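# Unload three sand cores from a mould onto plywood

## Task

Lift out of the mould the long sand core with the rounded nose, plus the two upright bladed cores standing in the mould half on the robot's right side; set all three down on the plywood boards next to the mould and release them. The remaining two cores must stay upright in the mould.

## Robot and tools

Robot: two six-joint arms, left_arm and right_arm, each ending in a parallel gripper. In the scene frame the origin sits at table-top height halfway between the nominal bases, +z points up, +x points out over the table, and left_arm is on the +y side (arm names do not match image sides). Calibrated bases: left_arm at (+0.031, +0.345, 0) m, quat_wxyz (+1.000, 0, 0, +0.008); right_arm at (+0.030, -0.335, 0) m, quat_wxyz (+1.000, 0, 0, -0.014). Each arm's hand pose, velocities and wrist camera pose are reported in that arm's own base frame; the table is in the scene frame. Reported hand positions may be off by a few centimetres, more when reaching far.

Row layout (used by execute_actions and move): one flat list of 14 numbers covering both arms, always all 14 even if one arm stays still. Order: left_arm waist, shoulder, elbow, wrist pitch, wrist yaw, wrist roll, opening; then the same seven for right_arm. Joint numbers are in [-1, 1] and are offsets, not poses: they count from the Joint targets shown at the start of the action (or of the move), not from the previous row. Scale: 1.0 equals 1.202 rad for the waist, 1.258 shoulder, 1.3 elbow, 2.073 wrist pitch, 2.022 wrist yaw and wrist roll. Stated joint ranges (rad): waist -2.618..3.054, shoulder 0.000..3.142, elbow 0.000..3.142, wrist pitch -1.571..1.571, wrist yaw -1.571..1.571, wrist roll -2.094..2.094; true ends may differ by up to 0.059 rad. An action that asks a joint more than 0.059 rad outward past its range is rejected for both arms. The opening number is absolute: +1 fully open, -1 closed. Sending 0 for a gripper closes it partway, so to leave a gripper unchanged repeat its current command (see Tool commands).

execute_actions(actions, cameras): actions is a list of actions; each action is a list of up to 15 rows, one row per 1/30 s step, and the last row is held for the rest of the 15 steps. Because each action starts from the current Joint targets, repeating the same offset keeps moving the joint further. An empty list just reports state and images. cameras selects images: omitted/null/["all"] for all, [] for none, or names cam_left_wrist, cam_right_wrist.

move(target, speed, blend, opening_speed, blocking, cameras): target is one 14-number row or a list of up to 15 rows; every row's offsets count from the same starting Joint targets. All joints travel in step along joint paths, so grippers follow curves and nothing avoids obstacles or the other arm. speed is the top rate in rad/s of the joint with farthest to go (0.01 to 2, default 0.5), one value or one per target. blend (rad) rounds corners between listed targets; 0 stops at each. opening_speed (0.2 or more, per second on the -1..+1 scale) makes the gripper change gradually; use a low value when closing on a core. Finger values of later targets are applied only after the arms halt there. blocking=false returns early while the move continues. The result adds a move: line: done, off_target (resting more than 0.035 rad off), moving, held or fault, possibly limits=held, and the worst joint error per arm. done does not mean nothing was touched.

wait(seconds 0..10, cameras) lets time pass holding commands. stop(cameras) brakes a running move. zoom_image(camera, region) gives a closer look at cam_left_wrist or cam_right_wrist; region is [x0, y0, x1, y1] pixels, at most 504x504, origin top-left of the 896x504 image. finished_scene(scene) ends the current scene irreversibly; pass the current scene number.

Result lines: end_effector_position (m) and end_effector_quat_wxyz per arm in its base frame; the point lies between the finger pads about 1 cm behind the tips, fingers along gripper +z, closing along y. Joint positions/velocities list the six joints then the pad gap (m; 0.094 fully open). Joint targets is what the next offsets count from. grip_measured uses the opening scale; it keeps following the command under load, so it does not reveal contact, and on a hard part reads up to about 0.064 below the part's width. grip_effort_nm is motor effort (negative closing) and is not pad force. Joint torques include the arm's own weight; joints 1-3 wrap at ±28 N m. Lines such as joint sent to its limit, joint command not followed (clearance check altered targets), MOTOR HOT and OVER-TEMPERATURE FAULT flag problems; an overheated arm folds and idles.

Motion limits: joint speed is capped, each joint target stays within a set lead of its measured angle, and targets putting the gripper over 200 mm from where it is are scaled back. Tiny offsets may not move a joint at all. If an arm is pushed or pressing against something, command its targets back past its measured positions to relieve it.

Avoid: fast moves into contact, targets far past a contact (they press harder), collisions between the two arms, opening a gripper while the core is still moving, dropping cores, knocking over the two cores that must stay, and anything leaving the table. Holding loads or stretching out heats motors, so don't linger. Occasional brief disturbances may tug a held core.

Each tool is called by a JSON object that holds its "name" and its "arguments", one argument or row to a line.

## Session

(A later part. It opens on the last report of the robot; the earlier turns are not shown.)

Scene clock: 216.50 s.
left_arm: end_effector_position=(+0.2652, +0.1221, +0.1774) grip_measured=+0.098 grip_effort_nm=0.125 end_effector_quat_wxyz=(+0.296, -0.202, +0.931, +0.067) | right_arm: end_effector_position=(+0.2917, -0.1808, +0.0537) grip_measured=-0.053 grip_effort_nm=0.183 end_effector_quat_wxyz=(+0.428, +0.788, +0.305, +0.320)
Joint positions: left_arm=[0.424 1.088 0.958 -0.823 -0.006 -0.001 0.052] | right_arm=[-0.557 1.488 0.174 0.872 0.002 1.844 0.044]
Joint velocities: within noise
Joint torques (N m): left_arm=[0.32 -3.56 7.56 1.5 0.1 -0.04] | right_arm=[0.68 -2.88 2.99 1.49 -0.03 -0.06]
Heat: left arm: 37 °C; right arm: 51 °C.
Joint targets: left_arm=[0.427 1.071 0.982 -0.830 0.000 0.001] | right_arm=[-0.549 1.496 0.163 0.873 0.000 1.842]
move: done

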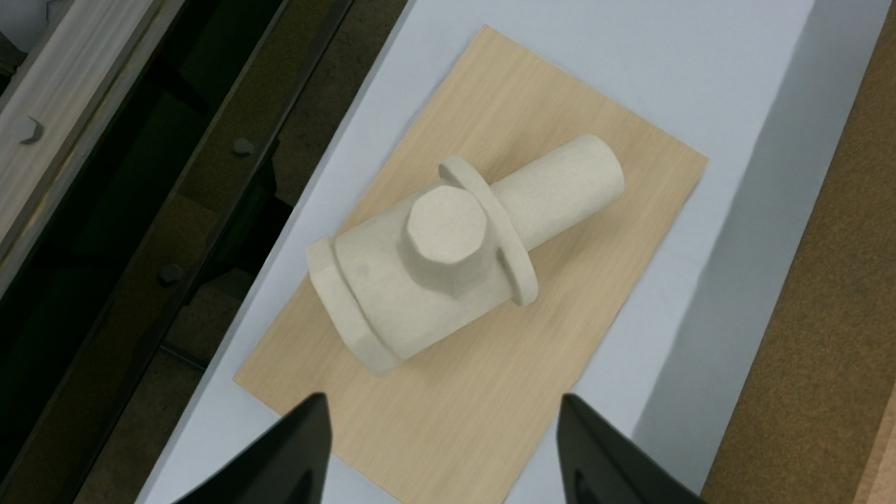

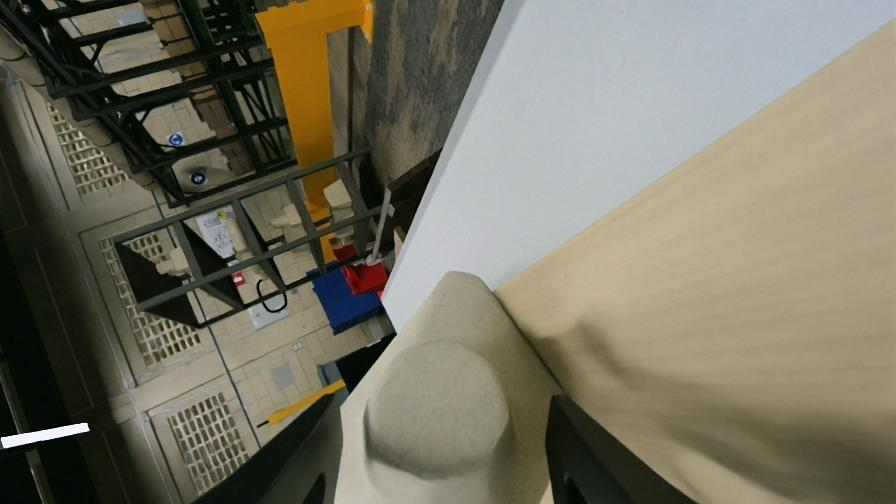

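{"name": "move", "arguments": {
  "target": [
    [0,0,0,0,0,0,0.1,0,-0.171,-0.0285,-0.0859,0,0,-0.05],
    [0,0,0,0,0,0,0.1,0,-0.365,-0.056,-0.186,0,0,-0.05],
    [0,0,0,0,0,0,0.1,0,-0.632,0.159,-0.484,0,0,-0.05]
  ],
  "speed": [0.25,0.4,0.6],
  "blend": 0.04,
  "cameras": ["cam_right_wrist"]
}}

Scene clock: 236.47 s.
left_arm: end_effector_position=(+0.2652, +0.1221, +0.1774) grip_measured=+0.098 grip_effort_nm=0.120 end_effector_quat_wxyz=(+0.296, -0.202, +0.931, +0.067) | right_arm: end_effector_position=(+0.2462, -0.1525, +0.1421) grip_measured=-0.053 grip_effort_nm=0.183 end_effector_quat_wxyz=(+0.414, +0.798, +0.310, +0.309)
Joint positions: left_arm=[0.424 1.088 0.958 -0.823 -0.006 -0.001 0.052] | right_arm=[-0.557 0.709 0.34 -0.116 0.002 1.844 0.044]
Joint velocities: within noise
Joint torques (N m): left_arm=[0.35 -3.58 7.53 1.48 0.11 -0.05] | right_arm=[0.7 -0.95 8.7 1.35 -0.03 -0.05]
Heat: left arm: 37 °C; right arm: 49 °C.
Joint targets: left_arm=[0.427 1.071 0.982 -0.830 0.000 0.001] | right_arm=[-0.549 0.701 0.369 -0.130 0.000 1.842]
move: done
Images, in order (width x height): cam_right_wrist 896x504.

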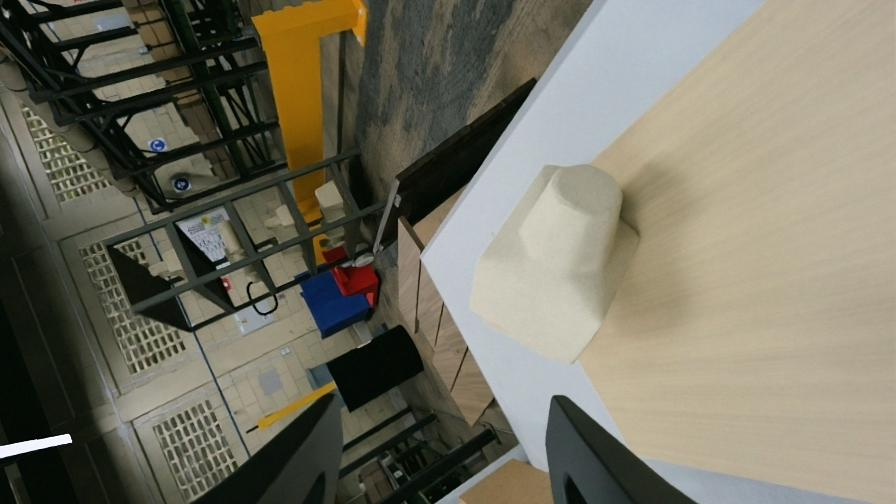

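{"name": "move", "arguments": {
  "target": [0,0,0,0,0,0,0.1,0.042,0.0787,0.3315,-0.275,0,-0.911,0.5],
  "speed": 1.0,
  "cameras": ["cam_right_wrist"]
}}

Scene clock: 242.90 s.
left_arm: end_effector_position=(+0.2652, +0.1221, +0.1774) grip_measured=+0.098 grip_effort_nm=0.125 end_effector_quat_wxyz=(+0.296, -0.202, +0.931, +0.067) | right_arm: end_effector_position=(+0.2358, -0.1300, +0.1961) grip_measured=+0.497 grip_effort_nm=0.173 end_effector_quat_wxyz=(+0.399, +0.232, +0.881, -0.103)
Joint positions: left_arm=[0.424 1.088 0.958 -0.823 -0.006 -0.001 0.052] | right_arm=[-0.506 0.799 0.768 -0.69 0.002 0.008 0.07]
Joint velocities: within noise
Joint torques (N m): left_arm=[0.24 -3.59 7.51 1.48 0.11 -0.04] | right_arm=[0.69 -0.47 8.66 1.17 -0.04 -0.11]
Heat: left arm: 37 °C; right arm: 48 °C.
Joint targets: left_arm=[0.427 1.071 0.982 -0.830 0.000 0.001] | right_arm=[-0.499 0.800 0.801 -0.700 0.000 0.000]
move: done
Images, in order (width x height): cam_right_wrist 896x504.

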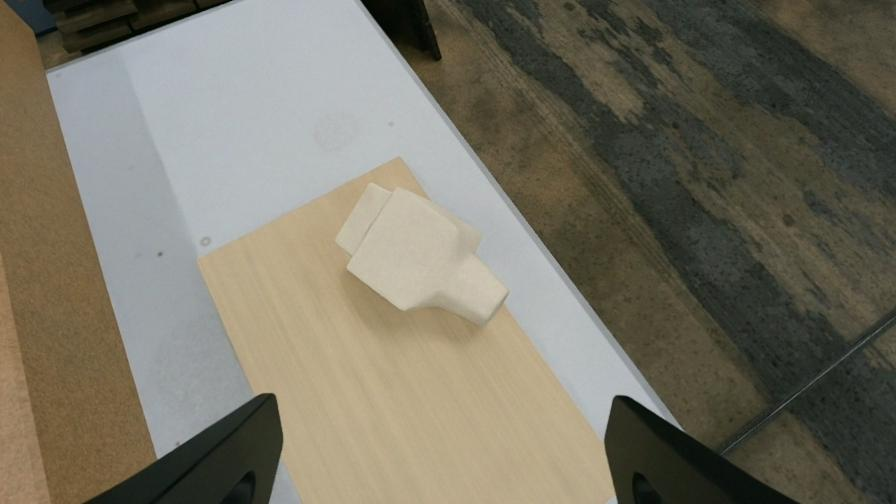

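{"name": "move", "arguments": {
  "target": [
    [0,0,0,0,0,0,0.1,0.498,0.2385,0.0377,0.193,0,0,0.5],
    [0,0,0,0,0,0,0.1,0.737,0.4452,0.0608,0.357,0,0,0.5]
  ],
  "speed": 0.8,
  "blend": 0.1,
  "cameras": ["cam_right_wrist"]
}}

Scene clock: 257.67 s.
left_arm: end_effector_position=(+0.2652, +0.1221, +0.1774) grip_measured=+0.098 grip_effort_nm=0.120 end_effector_quat_wxyz=(+0.296, -0.202, +0.931, +0.067) | right_arm: end_effector_position=(+0.3947, +0.1615, +0.1915) grip_measured=+0.497 grip_effort_nm=0.178 end_effector_quat_wxyz=(+0.504, -0.162, +0.842, +0.100)
Joint positions: left_arm=[0.424 1.088 0.958 -0.823 -0.006 -0.001 0.052] | right_arm=[0.386 1.359 0.846 0.021 -0.001 0.006 0.07]
Joint velocities: within noise
Joint torques (N m): left_arm=[0.29 -3.6 7.62 1.46 0.1 -0.03] | right_arm=[0.16 -4.63 8.88 1.59 -0.01 -0.11]
Heat: left arm: 37 °C; right arm: 47 °C.
Joint targets: left_arm=[0.427 1.071 0.982 -0.830 0.000 0.001] | right_arm=[0.387 1.360 0.879 0.040 -0.001 0.000]
move: done
Images, in order (width x height): cam_right_wrist 896x504.

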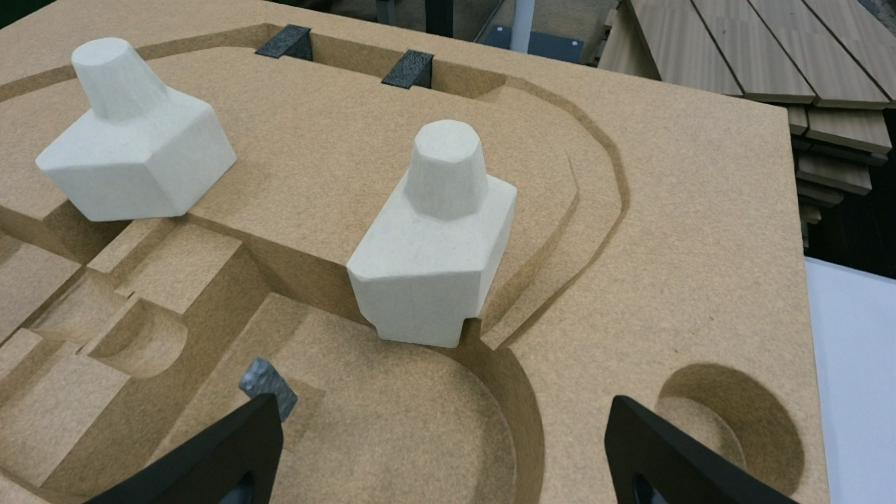

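{"name": "move", "arguments": {
  "target": [0,0,0,0,0,0,0.1,0,0.2385,0.1315,0.0724,0,0,0.5],
  "speed": 0.5,
  "cameras": ["cam_right_wrist"]
}}

Scene clock: 265.73 s.
left_arm: end_effector_position=(+0.2652, +0.1221, +0.1774) grip_measured=+0.098 grip_effort_nm=0.125 end_effector_quat_wxyz=(+0.296, -0.202, +0.931, +0.067) | right_arm: end_effector_position=(+0.4593, +0.1877, +0.1716) grip_measured=+0.497 grip_effort_nm=0.168 end_effector_quat_wxyz=(+0.514, -0.161, +0.836, +0.102)
Joint positions: left_arm=[0.424 1.088 0.958 -0.823 -0.006 -0.001 0.052] | right_arm=[0.386 1.654 1.015 0.171 -0.001 0.006 0.07]
Joint velocities: within noise
Joint torques (N m): left_arm=[0.28 -3.59 7.53 1.46 0.11 -0.03] | right_arm=[0.17 -6.48 8.87 1.66 -0.01 -0.1]
Heat: left arm: 37 °C; right arm: 47 °C.
Joint targets: left_arm=[0.427 1.071 0.982 -0.830 0.000 0.001] | right_arm=[0.387 1.660 1.051 0.190 -0.001 0.000]
move: done
Images, in order (width x height): cam_right_wrist 896x504.

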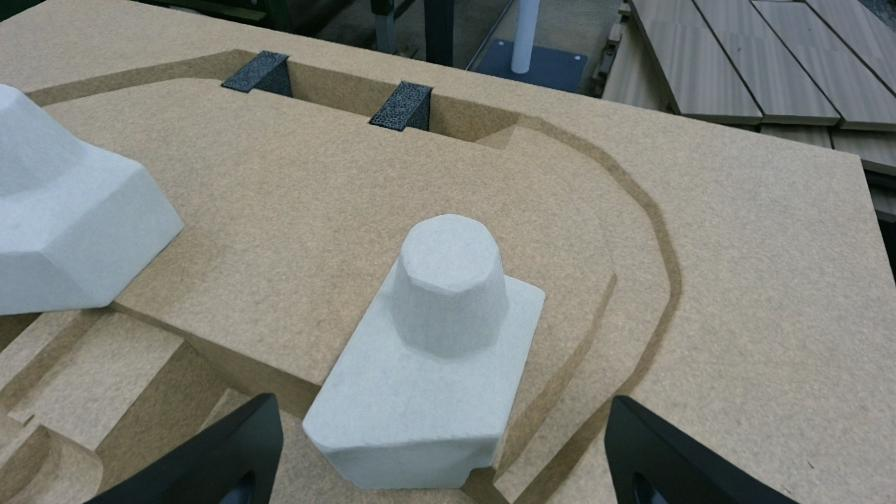

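{"name": "move", "arguments": {
  "target": [0,0,0,0,0,0,0.1,-0.005,0.1351,0.107,0.0169,0,0,0.5],
  "speed": 0.35,
  "cameras": ["cam_right_wrist"]
}}

Scene clock: 270.83 s.
left_arm: end_effector_position=(+0.2652, +0.1221, +0.1774) grip_measured=+0.098 grip_effort_nm=0.125 end_effector_quat_wxyz=(+0.296, -0.202, +0.931, +0.067) | right_arm: end_effector_position=(+0.4977, +0.2033, +0.1593) grip_measured=+0.497 grip_effort_nm=0.168 end_effector_quat_wxyz=(+0.517, -0.161, +0.835, +0.103)
Joint positions: left_arm=[0.424 1.088 0.958 -0.823 -0.006 -0.001 0.052] | right_arm=[0.386 1.821 1.154 0.206 -0.001 0.006 0.07]
Joint velocities: within noise
Joint torques (N m): left_arm=[0.25 -3.64 7.54 1.52 0.1 -0.04] | right_arm=[-0.35 -7.57 8.81 1.67 0 -0.1]
Heat: left arm: 37 °C; right arm: 48 °C.
Joint targets: left_arm=[0.427 1.071 0.982 -0.830 0.000 0.001] | right_arm=[0.381 1.830 1.190 0.225 -0.001 0.000]
move: off_target (right_arm); right_arm: the elbow is farthest, 0.036 rad from its target
Images, in order (width x height): cam_right_wrist 896x504.

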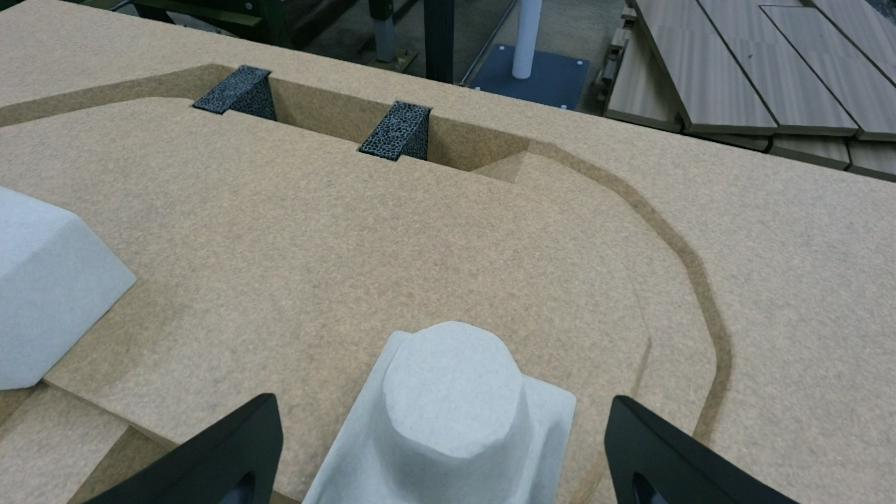

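{"name": "move", "arguments": {
  "target": [0,0,0,0,0,0,0.1,-0.006,0.012,0.0,0.0,0,0,0.5],
  "speed": 0.2,
  "cameras": []
}}

{"name": "move", "arguments": {
  "target": [0,0,0,0,0,0,0.1,0,0,0,0,0,0,-0.7],
  "opening_speed": 0.5,
  "cameras": ["cam_right_wrist"]
}}

Scene clock: 275.63 s.
left_arm: end_effector_position=(+0.2652, +0.1221, +0.1774) grip_measured=+0.098 grip_effort_nm=0.120 end_effector_quat_wxyz=(+0.296, -0.202, +0.931, +0.067) | right_arm: end_effector_position=(+0.4992, +0.2016, +0.1534) grip_measured=+0.497 grip_effort_nm=0.168 end_effector_quat_wxyz=(+0.513, -0.160, +0.838, +0.101)
Joint positions: left_arm=[0.424 1.088 0.958 -0.823 -0.006 -0.001 0.052] | right_arm=[0.382 1.834 1.154 0.209 -0.001 0.006 0.07]
Joint velocities: within noise
Joint torques (N m): left_arm=[0.24 -3.45 7.56 1.49 0.1 -0.07] | right_arm=[-0.65 -7.46 8.79 1.62 -0.01 -0.1]
Heat: left arm: 37 °C; right arm: 48 °C.
Joint targets: left_arm=[0.427 1.071 0.982 -0.830 0.000 0.001] | right_arm=[0.374 1.845 1.190 0.225 -0.001 0.000]
move: off_target (right_arm); right_arm: the elbow is farthest, 0.036 rad from its target
No camera images: "cameras" was empty.

Scene clock: 278.23 s.
left_arm: end_effector_position=(+0.2652, +0.1221, +0.1774) grip_measured=+0.098 grip_effort_nm=0.125 end_effector_quat_wxyz=(+0.296, -0.202, +0.931, +0.067) | right_arm: end_effector_position=(+0.4994, +0.2018, +0.1539) grip_measured=-0.284 grip_effort_nm=-1.009 end_effector_quat_wxyz=(+0.514, -0.160, +0.837, +0.101)
Joint positions: left_arm=[0.424 1.088 0.958 -0.823 -0.006 -0.001 0.052] | right_arm=[0.382 1.834 1.154 0.211 -0.001 0.006 0.034]
Joint velocities: within noise
Joint torques (N m): left_arm=[0.31 -3.55 7.5 1.49 0.09 -0.06] | right_arm=[-0.65 -7.45 8.8 1.59 -0.01 -0.1]
Heat: left arm: 37 °C; right arm: 48 °C.
Joint targets: left_arm=[0.427 1.071 0.982 -0.830 0.000 0.001] | right_arm=[0.374 1.845 1.190 0.225 0.000 0.000]
move: off_target (right_arm); right_arm: the elbow is farthest, 0.036 rad from its target
Images, in order (width x height): cam_right_wrist 896x504.

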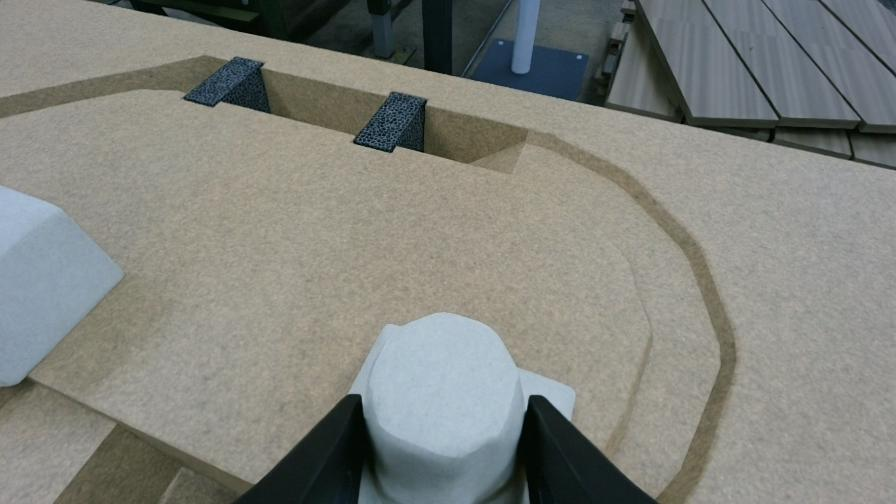

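{"name": "move", "arguments": {
  "target": [
    [0,0,0,0,0,0,0.1,0,-0.1017,0.1,-0.0555,0,0,-0.7],
    [0,0,0,0,0,0,0.1,0,-0.1272,0.2538,-0.1664,0,0,-0.7]
  ],
  "speed": 0.25,
  "blend": 0.03,
  "cameras": ["cam_right_wrist"]
}}

Scene clock: 284.77 s.
left_arm: end_effector_position=(+0.2652, +0.1221, +0.1774) grip_measured=+0.098 grip_effort_nm=0.120 end_effector_quat_wxyz=(+0.296, -0.202, +0.931, +0.067) | right_arm: end_effector_position=(+0.5002, +0.2021, +0.2629) grip_measured=-0.287 grip_effort_nm=-1.009 end_effector_quat_wxyz=(+0.521, -0.159, +0.832, +0.103)
Joint positions: left_arm=[0.424 1.088 0.958 -0.823 -0.006 -0.001 0.052] | right_arm=[0.382 1.737 1.467 -0.181 -0.001 0.006 0.034]
Joint velocities: within noise
Joint torques (N m): left_arm=[0.28 -3.56 7.5 1.49 0.1 -0.03] | right_arm=[-0.68 -12.26 10.62 2.03 0 -0.11]
Heat: left arm: 37 °C; right arm: 48 °C.
Joint targets: left_arm=[0.427 1.071 0.982 -0.830 0.000 0.001] | right_arm=[0.374 1.685 1.520 -0.120 0.000 0.000]
move: off_target (right_arm); right_arm: the wrist pitch is farthest, 0.061 rad from its target
Images, in order (width x height): cam_right_wrist 896x504.

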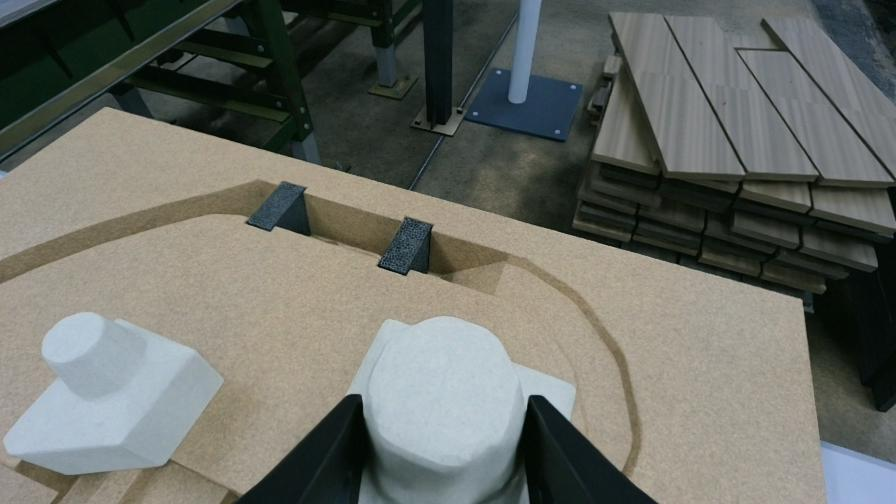

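{"name": "move", "arguments": {
  "target": [
    [0,0,0,0,0,0,0.1,-0.1448,-0.3458,-0.2692,-0.0579,0,0.1978,-0.7],
    [0,0,0,0,0,0,0.1,-0.5607,-0.6399,-0.3769,-0.2364,0,0.7913,-0.7],
    [0,0,0,0,0,0,0.1,-0.7662,-0.8227,-0.5538,-0.3087,0,1.0,-0.7]
  ],
  "speed": 0.6,
  "blend": 0.08,
  "cameras": ["cam_right_wrist"]
}}

Scene clock: 295.57 s.
left_arm: end_effector_position=(+0.2652, +0.1221, +0.1774) grip_measured=+0.098 grip_effort_nm=0.125 end_effector_quat_wxyz=(+0.296, -0.202, +0.931, +0.067) | right_arm: end_effector_position=(+0.2058, -0.1227, +0.2137) grip_measured=-0.289 grip_effort_nm=-0.999 end_effector_quat_wxyz=(+0.316, +0.866, +0.263, +0.284)
Joint positions: left_arm=[0.424 1.088 0.958 -0.823 -0.006 -0.001 0.052] | right_arm=[-0.54 0.669 0.794 -0.818 0.002 2.011 0.033]
Joint velocities: within noise
Joint torques (N m): left_arm=[0.31 -3.59 7.56 1.49 0.09 -0.02] | right_arm=[-0.58 -1.09 6.22 1.86 -0.04 0.07]
Heat: left arm: 37 °C; right arm: 50 °C.
Joint targets: left_arm=[0.427 1.071 0.982 -0.830 0.000 0.001] | right_arm=[-0.547 0.650 0.799 -0.760 0.000 2.022]
move: off_target (right_arm); right_arm: the wrist pitch is farthest, 0.058 rad from its target
Images, in order (width x height): cam_right_wrist 896x504.

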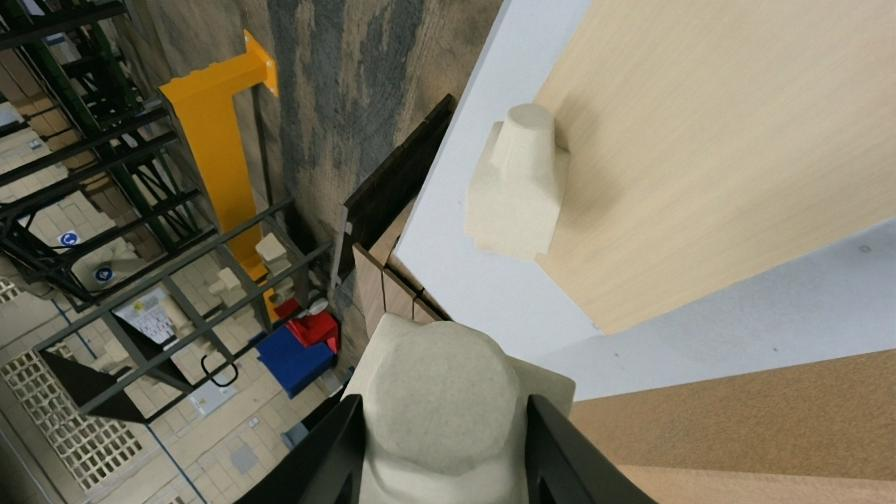

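{"name": "move", "arguments": {
  "target": [
    [0,0,0,0,0,0,0.1,0,-0.0938,-0.3577,0.1688,0,0,-0.7],
    [0,0,0,0,0,0,0.1,0,-0.0882,-0.4323,0.219,0,0,-0.7]
  ],
  "speed": [0.4,0.15],
  "blend": 0.04,
  "cameras": ["cam_right_wrist"]
}}

Scene clock: 305.47 s.
left_arm: end_effector_position=(+0.2652, +0.1221, +0.1774) grip_measured=+0.098 grip_effort_nm=0.120 end_effector_quat_wxyz=(+0.296, -0.202, +0.931, +0.067) | right_arm: end_effector_position=(+0.2118, -0.1284, +0.0964) grip_measured=-0.430 grip_effort_nm=-1.004 end_effector_quat_wxyz=(+0.336, +0.855, +0.248, +0.307)
Joint positions: left_arm=[0.424 1.088 0.958 -0.823 -0.006 -0.001 0.052] | right_arm=[-0.55 0.546 0.251 -0.331 -0.001 2.027 0.027]
Joint velocities: within noise
Joint torques (N m): left_arm=[0.35 -3.67 7.47 1.48 0.1 -0.03] | right_arm=[0.25 0.09 5.29 1.6 -0.01 -0.1]
Heat: left arm: 37 °C; right arm: 51 °C.
Joint targets: left_arm=[0.427 1.071 0.982 -0.830 0.000 0.001] | right_arm=[-0.547 0.539 0.237 -0.306 0.000 2.022]
move: done
Images, in order (width x height): cam_right_wrist 896x504.

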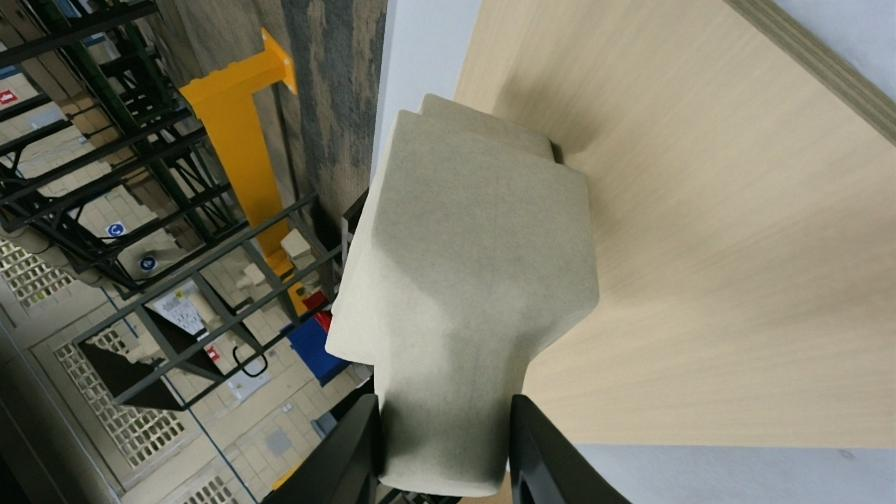

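{"name": "zoom_image", "arguments": {
  "camera": "cam_right_wrist",
  "region": [250, 60, 700, 504]
}}

Scaled by 1.120.

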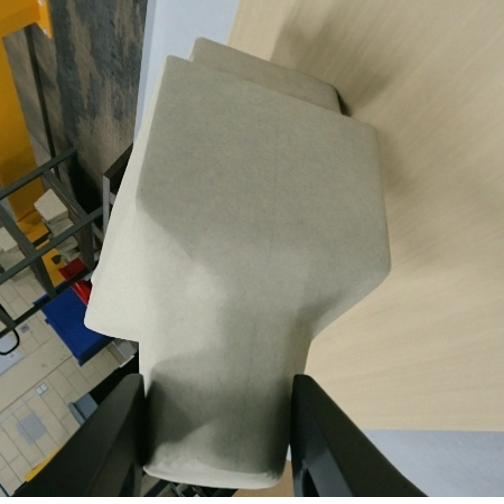

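{"name": "move", "arguments": {
  "target": [0,0,0,0,0,0,0.1,0,0.044,0.34,-0.165,0,0,-0.7],
  "speed": 0.3,
  "cameras": ["cam_right_wrist"]
}}

Scene clock: 324.93 s.
left_arm: end_effector_position=(+0.2652, +0.1221, +0.1774) grip_measured=+0.098 grip_effort_nm=0.134 end_effector_quat_wxyz=(+0.296, -0.202, +0.931, +0.067) | right_arm: end_effector_position=(+0.2043, -0.1242, +0.1788) grip_measured=-0.430 grip_effort_nm=-1.004 end_effector_quat_wxyz=(+0.319, +0.866, +0.251, +0.290)
Joint positions: left_arm=[0.424 1.088 0.958 -0.823 -0.006 -0.001 0.052] | right_arm=[-0.55 0.602 0.629 -0.706 0.001 2.027 0.027]
Joint velocities: within noise
Joint torques (N m): left_arm=[0.31 -3.63 7.51 1.5 0.11 -0.04] | right_arm=[0.25 0.03 10.06 1.9 -0.03 -0.1]
Heat: left arm: 38 °C; right arm: 49 °C.
Joint targets: left_arm=[0.427 1.071 0.982 -0.830 0.000 0.001] | right_arm=[-0.547 0.595 0.679 -0.648 0.000 2.022]
move: off_target (right_arm); right_arm: the wrist pitch is farthest, 0.058 rad from its target
Images, in order (width x height): cam_right_wrist 896x504.

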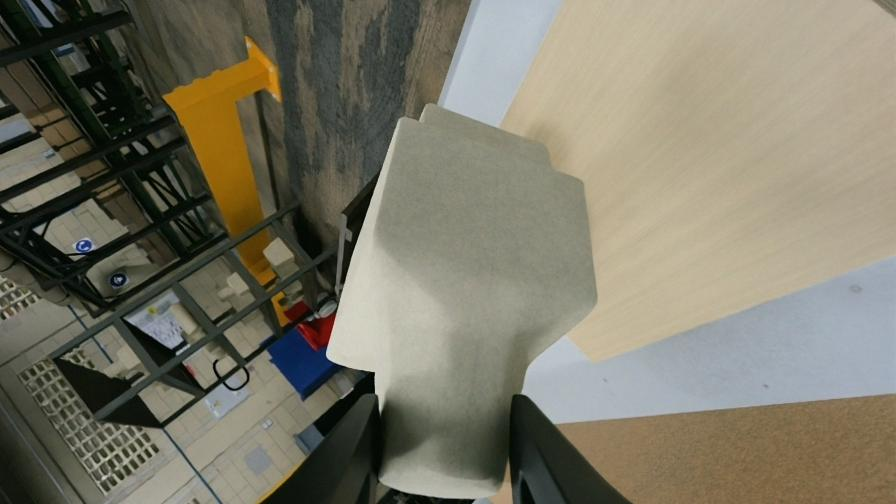

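{"name": "move", "arguments": {
  "target": [0,0,0,0,0,0,0.1,0.3436,0.306,0.3008,-0.218,0.1484,-1.0,-0.7],
  "speed": 0.7,
  "cameras": ["cam_right_wrist"]
}}

Scene clock: 393.97 s.
left_arm: end_effector_position=(+0.2652, +0.1221, +0.1774) grip_measured=+0.098 grip_effort_nm=0.120 end_effector_quat_wxyz=(+0.296, -0.202, +0.931, +0.067) | right_arm: end_effector_position=(+0.2186, -0.0780, +0.1920) grip_measured=-0.432 grip_effort_nm=-0.999 end_effector_quat_wxyz=(+0.224, +0.102, +0.958, -0.146)
Joint positions: left_arm=[0.424 1.088 0.958 -0.823 -0.006 -0.001 0.052] | right_arm=[-0.141 0.985 1.021 -1.131 0.27 0.006 0.027]
Joint velocities: within noise
Joint torques (N m): left_arm=[0.28 -3.55 7.45 1.46 0.11 -0.03] | right_arm=[0.64 -1.68 9.57 1.13 0.38 -0.05]
Heat: left arm: 38 °C; right arm: 52 °C.
Joint targets: left_arm=[0.427 1.071 0.982 -0.830 0.000 0.001] | right_arm=[-0.134 0.980 1.070 -1.100 0.300 0.000]
move: off_target (right_arm); right_arm: the elbow is farthest, 0.049 rad from its target
Images, in order (width x height): cam_right_wrist 896x504.

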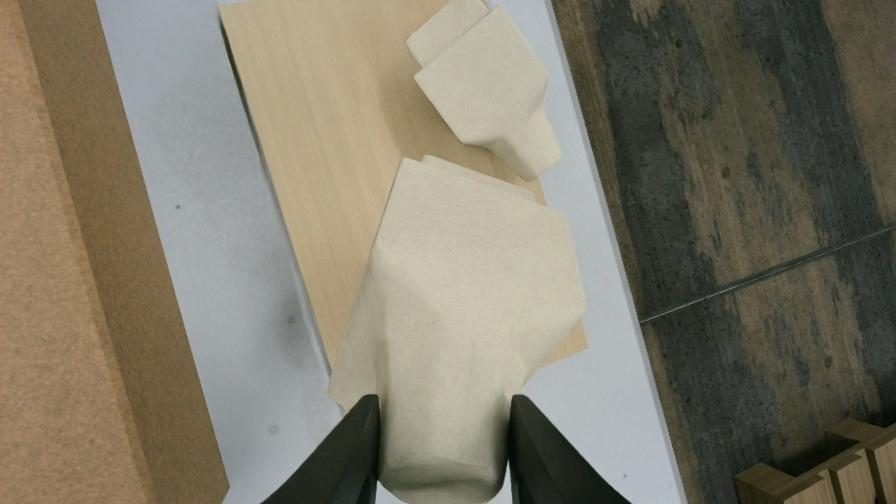

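{"name": "move", "arguments": {
  "target": [0,0,0,0,0,0,0.1,0.03,-0.0238,-0.2269,0.1061,0,-0.0989,-0.7],
  "speed": 0.3,
  "cameras": ["cam_right_wrist"]
}}

Scene clock: 417.97 s.
left_arm: end_effector_position=(+0.2652, +0.1221, +0.1774) grip_measured=+0.098 grip_effort_nm=0.125 end_effector_quat_wxyz=(+0.296, -0.202, +0.931, +0.067) | right_arm: end_effector_position=(+0.2187, -0.0704, +0.1264) grip_measured=-0.432 grip_effort_nm=-1.004 end_effector_quat_wxyz=(+0.189, -0.014, +0.968, -0.163)
Joint positions: left_arm=[0.424 1.088 0.958 -0.823 -0.006 -0.001 0.052] | right_arm=[-0.106 0.976 0.772 -0.936 0.272 -0.195 0.027]
Joint velocities: within noise
Joint torques (N m): left_arm=[0.28 -3.62 7.5 1.47 0.09 -0.05] | right_arm=[0.69 -3.45 6.02 1.34 0.38 -0.08]
Heat: left arm: 38 °C; right arm: 48 °C.
Joint targets: left_arm=[0.427 1.071 0.982 -0.830 0.000 0.001] | right_arm=[-0.098 0.950 0.776 -0.880 0.300 -0.200]
move: off_target (right_arm); right_arm: the wrist pitch is farthest, 0.056 rad from its target
Images, in order (width x height): cam_right_wrist 896x504.

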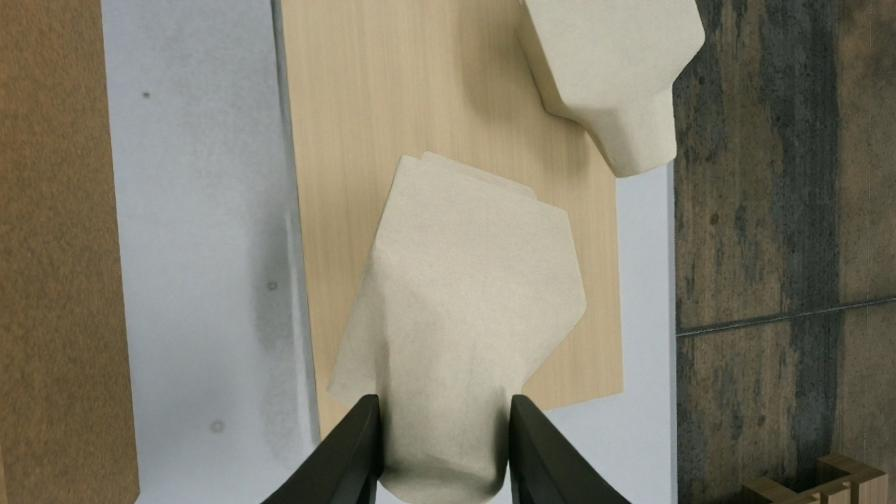

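{"name": "move", "arguments": {
  "target": [0,0,0,0,0,0,0.1,0,-0.0318,-0.0708,0.033,0,0,-0.7],
  "speed": 0.15,
  "cameras": ["cam_right_wrist"]
}}

Scene clock: 426.20 s.
left_arm: end_effector_position=(+0.2652, +0.1221, +0.1774) grip_measured=+0.098 grip_effort_nm=0.115 end_effector_quat_wxyz=(+0.296, -0.202, +0.931, +0.067) | right_arm: end_effector_position=(+0.2195, -0.0716, +0.1199) grip_measured=-0.432 grip_effort_nm=-1.009 end_effector_quat_wxyz=(+0.218, -0.010, +0.961, -0.170)
Joint positions: left_arm=[0.424 1.088 0.958 -0.823 -0.006 -0.001 0.052] | right_arm=[-0.104 0.918 0.695 -0.857 0.281 -0.196 0.027]
Joint velocities: within noise
Joint torques (N m): left_arm=[0.21 -3.52 7.51 1.51 0.11 -0.03] | right_arm=[0.53 -1.66 4.94 1.28 0.3 -0.08]
Heat: left arm: 38 °C; right arm: 48 °C.
Joint targets: left_arm=[0.427 1.071 0.982 -0.830 0.000 0.001] | right_arm=[-0.098 0.910 0.684 -0.812 0.300 -0.200]
move: off_target (right_arm); right_arm: the wrist pitch is farthest, 0.045 rad from its target
Images, in order (width x height): cam_right_wrist 896x504.

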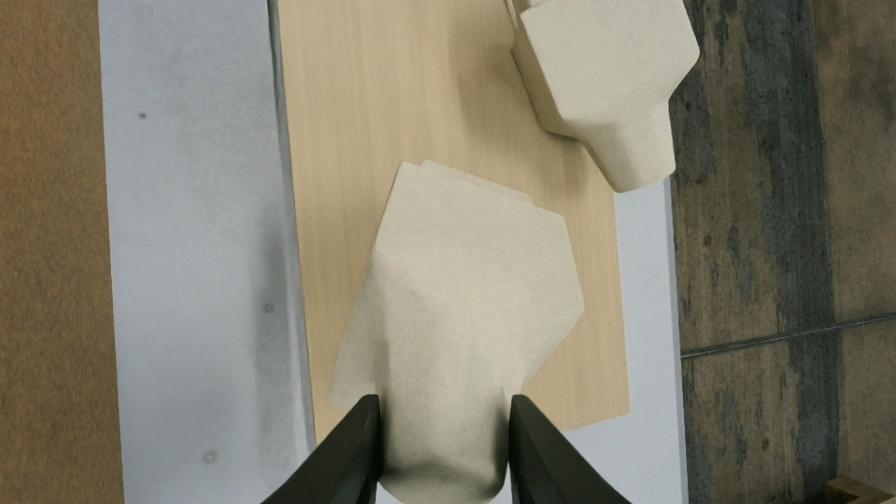

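{"name": "move", "arguments": {
  "target": [0,0,0,0,0,0,0.1,0,0.0,-0.035,-0.02,0,0,-0.7],
  "speed": 0.15,
  "cameras": ["cam_right_wrist"]
}}

Scene clock: 436.33 s.
left_arm: end_effector_position=(+0.2652, +0.1221, +0.1774) grip_measured=+0.098 grip_effort_nm=0.120 end_effector_quat_wxyz=(+0.296, -0.202, +0.931, +0.067) | right_arm: end_effector_position=(+0.2156, -0.0716, +0.1161) grip_measured=-0.432 grip_effort_nm=-1.009 end_effector_quat_wxyz=(+0.217, -0.010, +0.961, -0.171)
Joint positions: left_arm=[0.424 1.088 0.958 -0.823 -0.006 -0.001 0.052] | right_arm=[-0.104 0.9 0.674 -0.854 0.284 -0.196 0.027]
Joint velocities: within noise
Joint torques (N m): left_arm=[0.35 -3.59 7.53 1.49 0.1 -0.06] | right_arm=[0.53 -0.14 3.14 0.88 0.27 -0.09]
Heat: left arm: 38 °C; right arm: 48 °C.
Joint targets: left_arm=[0.427 1.071 0.982 -0.830 0.000 0.001] | right_arm=[-0.098 0.910 0.638 -0.853 0.300 -0.200]
move: off_target (right_arm); right_arm: the elbow is farthest, 0.036 rad from its target
Images, in order (width x height): cam_right_wrist 896x504.

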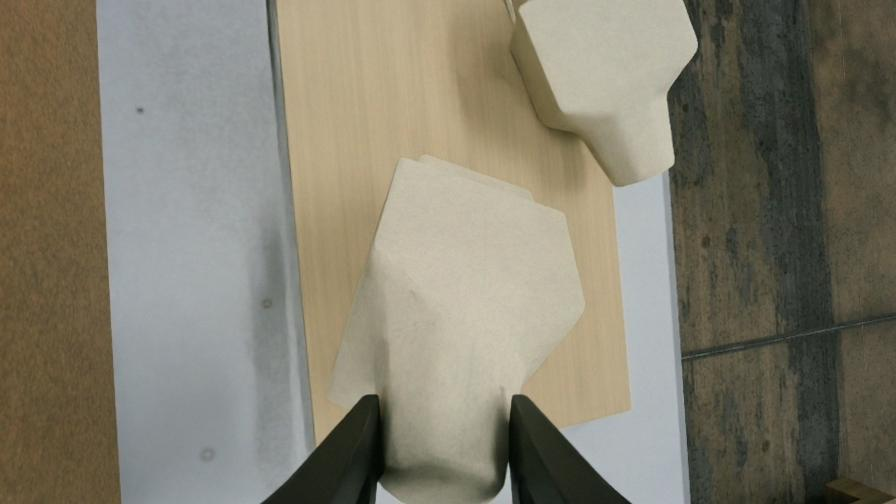

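{"name": "move", "arguments": {
  "target": [0,0,0,0,0,0,0.1,0,0.0,-0.038,-0.01,0,0,-0.7],
  "speed": 0.12,
  "cameras": ["cam_right_wrist"]
}}

Scene clock: 441.40 s.
left_arm: end_effector_position=(+0.2652, +0.1221, +0.1774) grip_measured=+0.098 grip_effort_nm=0.129 end_effector_quat_wxyz=(+0.296, -0.202, +0.931, +0.067) | right_arm: end_effector_position=(+0.2134, -0.0714, +0.1139) grip_measured=-0.432 grip_effort_nm=-1.004 end_effector_quat_wxyz=(+0.220, -0.011, +0.960, -0.175)
Joint positions: left_arm=[0.424 1.088 0.958 -0.823 -0.006 -0.001 0.052] | right_arm=[-0.099 0.882 0.655 -0.846 0.291 -0.196 0.027]
Joint velocities: within noise
Joint torques (N m): left_arm=[0.29 -3.59 7.56 1.48 0.09 -0.04] | right_arm=[0.12 1.47 0.91 0.64 0.2 -0.09]
Heat: left arm: 38 °C; right arm: 47 °C.
Joint targets: left_arm=[0.427 1.071 0.982 -0.830 0.000 0.001] | right_arm=[-0.098 0.910 0.589 -0.874 0.300 -0.200]
move: off_target (right_arm); right_arm: the elbow is farthest, 0.067 rad from its target
Images, in order (width x height): cam_right_wrist 896x504.

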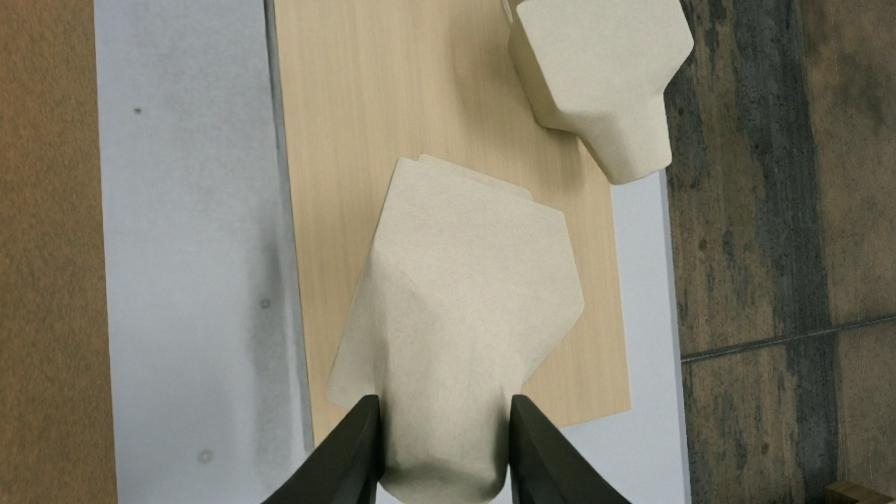

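{"name": "move", "arguments": {
  "target": [0,0,0,0,0,0,0.1,0,0.0,0.015,0.0,0,0,-0.47],
  "speed": 0.12,
  "opening_speed": 0.2,
  "cameras": ["cam_right_wrist"]
}}

Scene clock: 448.90 s.
left_arm: end_effector_position=(+0.2652, +0.1221, +0.1774) grip_measured=+0.098 grip_effort_nm=0.110 end_effector_quat_wxyz=(+0.296, -0.202, +0.931, +0.067) | right_arm: end_effector_position=(+0.2138, -0.0714, +0.1141) grip_measured=-0.432 grip_effort_nm=-1.004 end_effector_quat_wxyz=(+0.221, -0.011, +0.959, -0.175)
Joint positions: left_arm=[0.424 1.088 0.958 -0.823 -0.006 -0.001 0.052] | right_arm=[-0.098 0.882 0.655 -0.844 0.291 -0.196 0.027]
Joint velocities: within noise
Joint torques (N m): left_arm=[0.28 -3.6 7.46 1.49 0.1 -0.05] | right_arm=[0.03 1.47 2.35 0.62 0.2 -0.09]
Heat: left arm: 38 °C; right arm: 46 °C.
Joint targets: left_arm=[0.427 1.071 0.982 -0.830 0.000 0.001] | right_arm=[-0.098 0.910 0.608 -0.874 0.300 -0.200]
move: off_target (right_arm); right_arm: the elbow is farthest, 0.047 rad from its target
Images, in order (width x height): cam_right_wrist 896x504.

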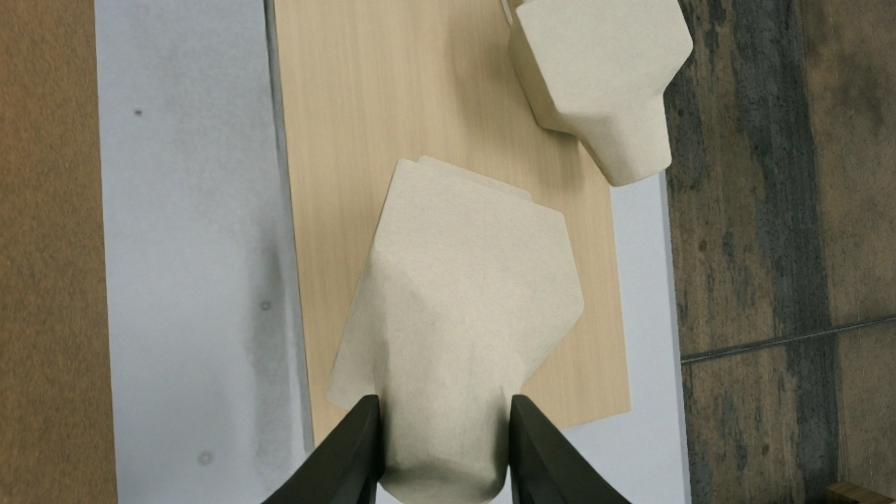

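{"name": "execute_actions", "arguments": {
  "actions": []
}}

Scene clock: 466.87 s.
left_arm: end_effector_position=(+0.2652, +0.1221, +0.1774) grip_measured=+0.098 grip_effort_nm=0.120 end_effector_quat_wxyz=(+0.296, -0.202, +0.931, +0.067) | right_arm: end_effector_position=(+0.2139, -0.0714, +0.1142) grip_measured=-0.432 grip_effort_nm=-0.999 end_effector_quat_wxyz=(+0.221, -0.011, +0.959, -0.175)
Joint positions: left_arm=[0.424 1.088 0.958 -0.823 -0.006 -0.001 0.052] | right_arm=[-0.098 0.882 0.655 -0.844 0.291 -0.196 0.027]
Joint velocities: within noise
Joint torques (N m): left_arm=[0.29 -3.56 7.47 1.48 0.1 -0.06] | right_arm=[0.06 1.47 2.37 0.62 0.2 -0.09]
Heat: left arm: 38 °C; right arm: 44 °C.
Joint targets: left_arm=[0.427 1.071 0.982 -0.830 0.000 0.001] | right_arm=[-0.098 0.910 0.608 -0.874 0.300 -0.200]
Tool commands: left_gripper/opening=+0.1 right_gripper/opening=-0.47

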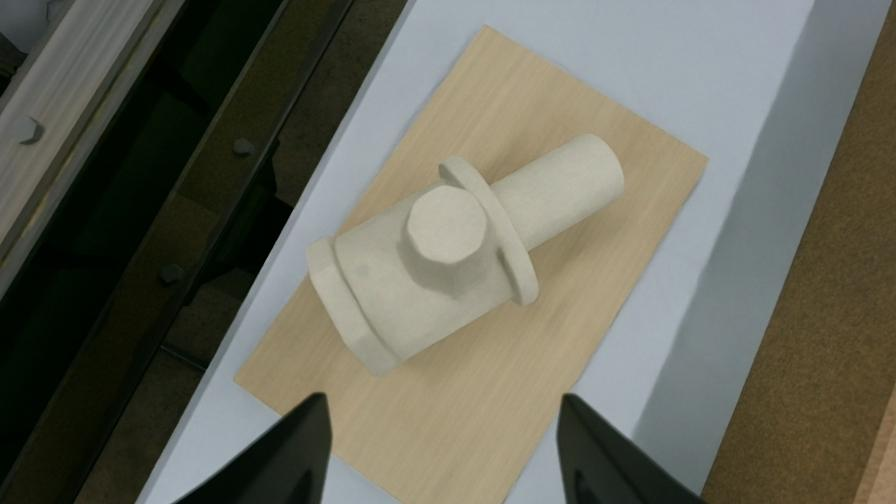

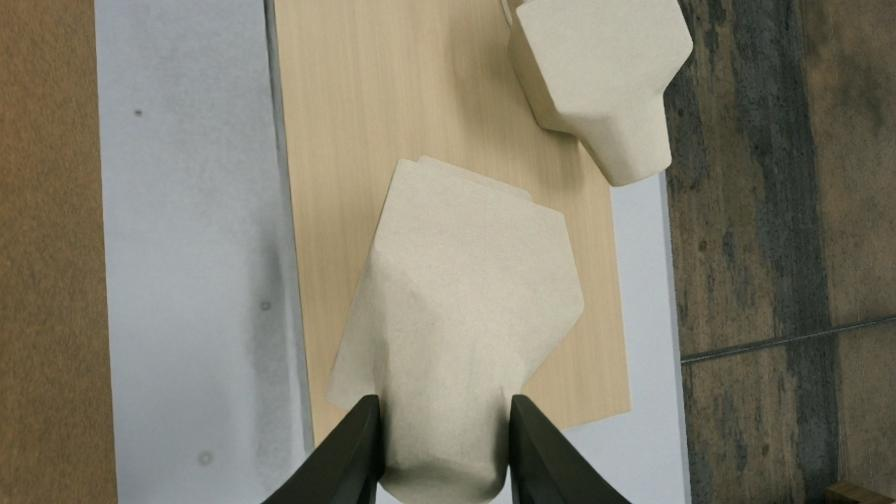

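{"name": "move", "arguments": {
  "target": [
    [0,0,0,0,0,0,0.1,0,0.001,0.029,0.012,0,0,-0.44],
    [0,0,0,0,0,0,0.1,0,0.008,-0.014,0.021,0,0,-0.44]
  ],
  "speed": 0.15,
  "opening_speed": 0.2,
  "cameras": ["cam_right_wrist"]
}}

Scene clock: 479.30 s.
left_arm: end_effector_position=(+0.2652, +0.1221, +0.1774) grip_measured=+0.098 grip_effort_nm=0.129 end_effector_quat_wxyz=(+0.296, -0.202, +0.931, +0.067) | right_arm: end_effector_position=(+0.2040, -0.0762, +0.0939) grip_measured=-0.436 grip_effort_nm=-0.505 end_effector_quat_wxyz=(+0.186, -0.012, +0.964, -0.187)
Joint positions: left_arm=[0.424 1.088 0.958 -0.823 -0.006 -0.001 0.052] | right_arm=[-0.099 0.913 0.607 -0.833 0.324 -0.196 0.026]
Joint velocities: left_arm=[within noise] | right_arm=[0.007 -0.002 0.002 0.037 -0.022 -0.037 0.005]
Joint torques (N m): left_arm=[0.28 -3.67 7.43 1.46 0.09 -0.05] | right_arm=[0.09 -0.4 4.48 0.8 -0.1 -0.09]
Heat: left arm: 38 °C; right arm: 43 °C.
Joint targets: left_arm=[0.427 1.071 0.982 -0.830 0.000 0.001] | right_arm=[-0.098 0.920 0.590 -0.830 0.300 -0.200]
move: done
Images, in order (width x height): cam_right_wrist 896x504.

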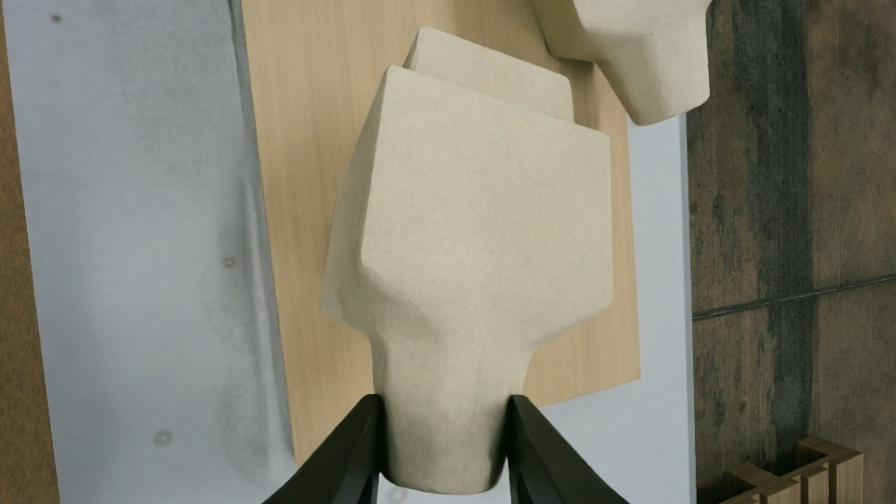

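{"name": "move", "arguments": {
  "target": [
    [0,0,0,0,0,0,0.1,0.02,0.020,-0.035,0.010,0,0,-0.44]
  ],
  "speed": 0.12,
  "cameras": ["cam_right_wrist"]
}}

Scene clock: 486.50 s.
left_arm: end_effector_position=(+0.2652, +0.1221, +0.1774) grip_measured=+0.098 grip_effort_nm=0.125 end_effector_quat_wxyz=(+0.296, -0.202, +0.931, +0.067) | right_arm: end_effector_position=(+0.1987, -0.0760, +0.0775) grip_measured=-0.436 grip_effort_nm=-0.193 end_effector_quat_wxyz=(+0.167, -0.017, +0.967, -0.190)
Joint positions: left_arm=[0.424 1.088 0.958 -0.823 -0.006 -0.001 0.052] | right_arm=[-0.088 0.937 0.564 -0.805 0.338 -0.191 0.026]
Joint velocities: within noise
Joint torques (N m): left_arm=[0.35 -3.55 7.49 1.51 0.13 -0.05] | right_arm=[1.28 -0.42 4.25 0.68 -0.23 -0.13]
Heat: left arm: 39 °C; right arm: 43 °C.
Joint targets: left_arm=[0.427 1.071 0.982 -0.830 0.000 0.001] | right_arm=[-0.074 0.945 0.545 -0.809 0.300 -0.200]
move: off_target (right_arm); right_arm: the wrist yaw is farthest, 0.038 rad from its target
Images, in order (width x height): cam_right_wrist 896x504.

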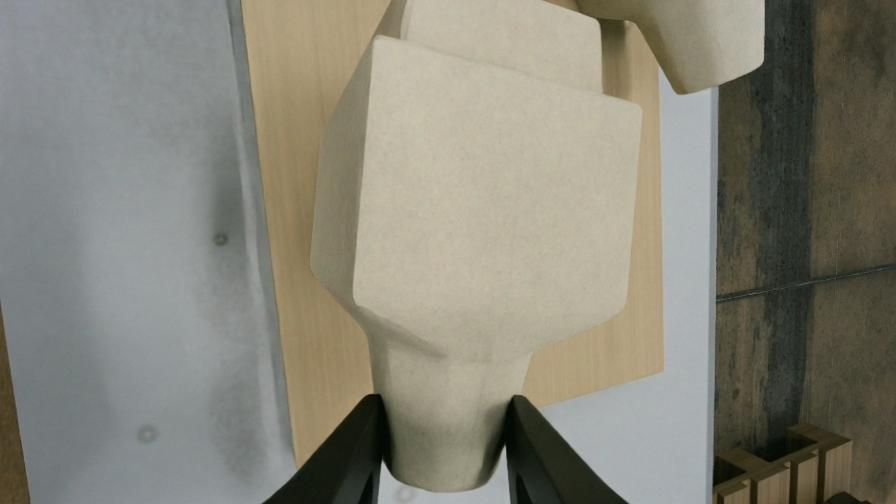

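{"name": "move", "arguments": {
  "target": [
    [0,0,0,0,0,0,0.1,0.042,-0.020,-0.046,0.002,0,0,-0.44]
  ],
  "speed": 0.12,
  "cameras": ["cam_right_wrist"]
}}

Scene clock: 497.70 s.
left_arm: end_effector_position=(+0.2652, +0.1221, +0.1774) grip_measured=+0.098 grip_effort_nm=0.125 end_effector_quat_wxyz=(+0.296, -0.202, +0.931, +0.067) | right_arm: end_effector_position=(+0.1977, -0.0720, +0.0724) grip_measured=-0.436 grip_effort_nm=-0.193 end_effector_quat_wxyz=(+0.175, -0.036, +0.963, -0.203)
Joint positions: left_arm=[0.424 1.088 0.958 -0.823 -0.006 -0.001 0.052] | right_arm=[-0.04 0.912 0.522 -0.777 0.374 -0.191 0.026]
Joint velocities: within noise
Joint torques (N m): left_arm=[0.32 -3.62 7.57 1.5 0.06 -0.07] | right_arm=[1.5 -0.21 2.95 0.49 -0.54 -0.14]
Heat: left arm: 39 °C; right arm: 42 °C.
Joint targets: left_arm=[0.427 1.071 0.982 -0.830 0.000 0.001] | right_arm=[-0.023 0.920 0.485 -0.805 0.300 -0.200]
move: off_target (right_arm); right_arm: the wrist yaw is farthest, 0.074 rad from its target
Images, in order (width x height): cam_right_wrist 896x504.

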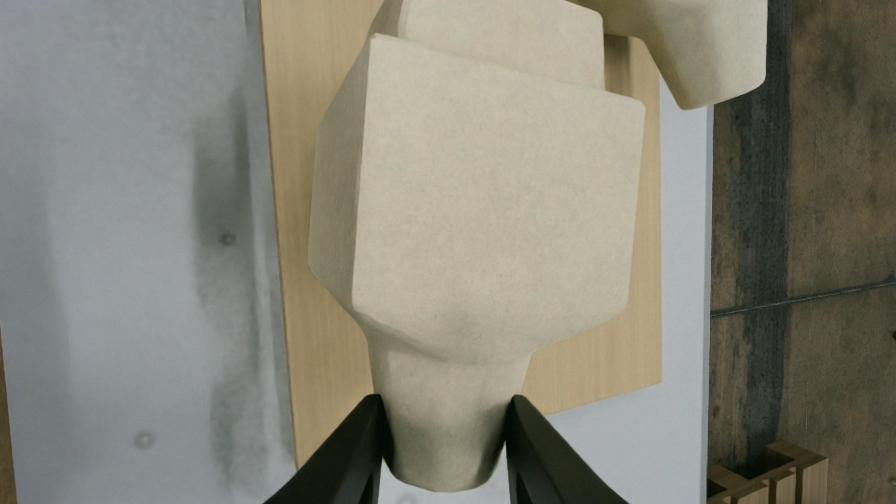

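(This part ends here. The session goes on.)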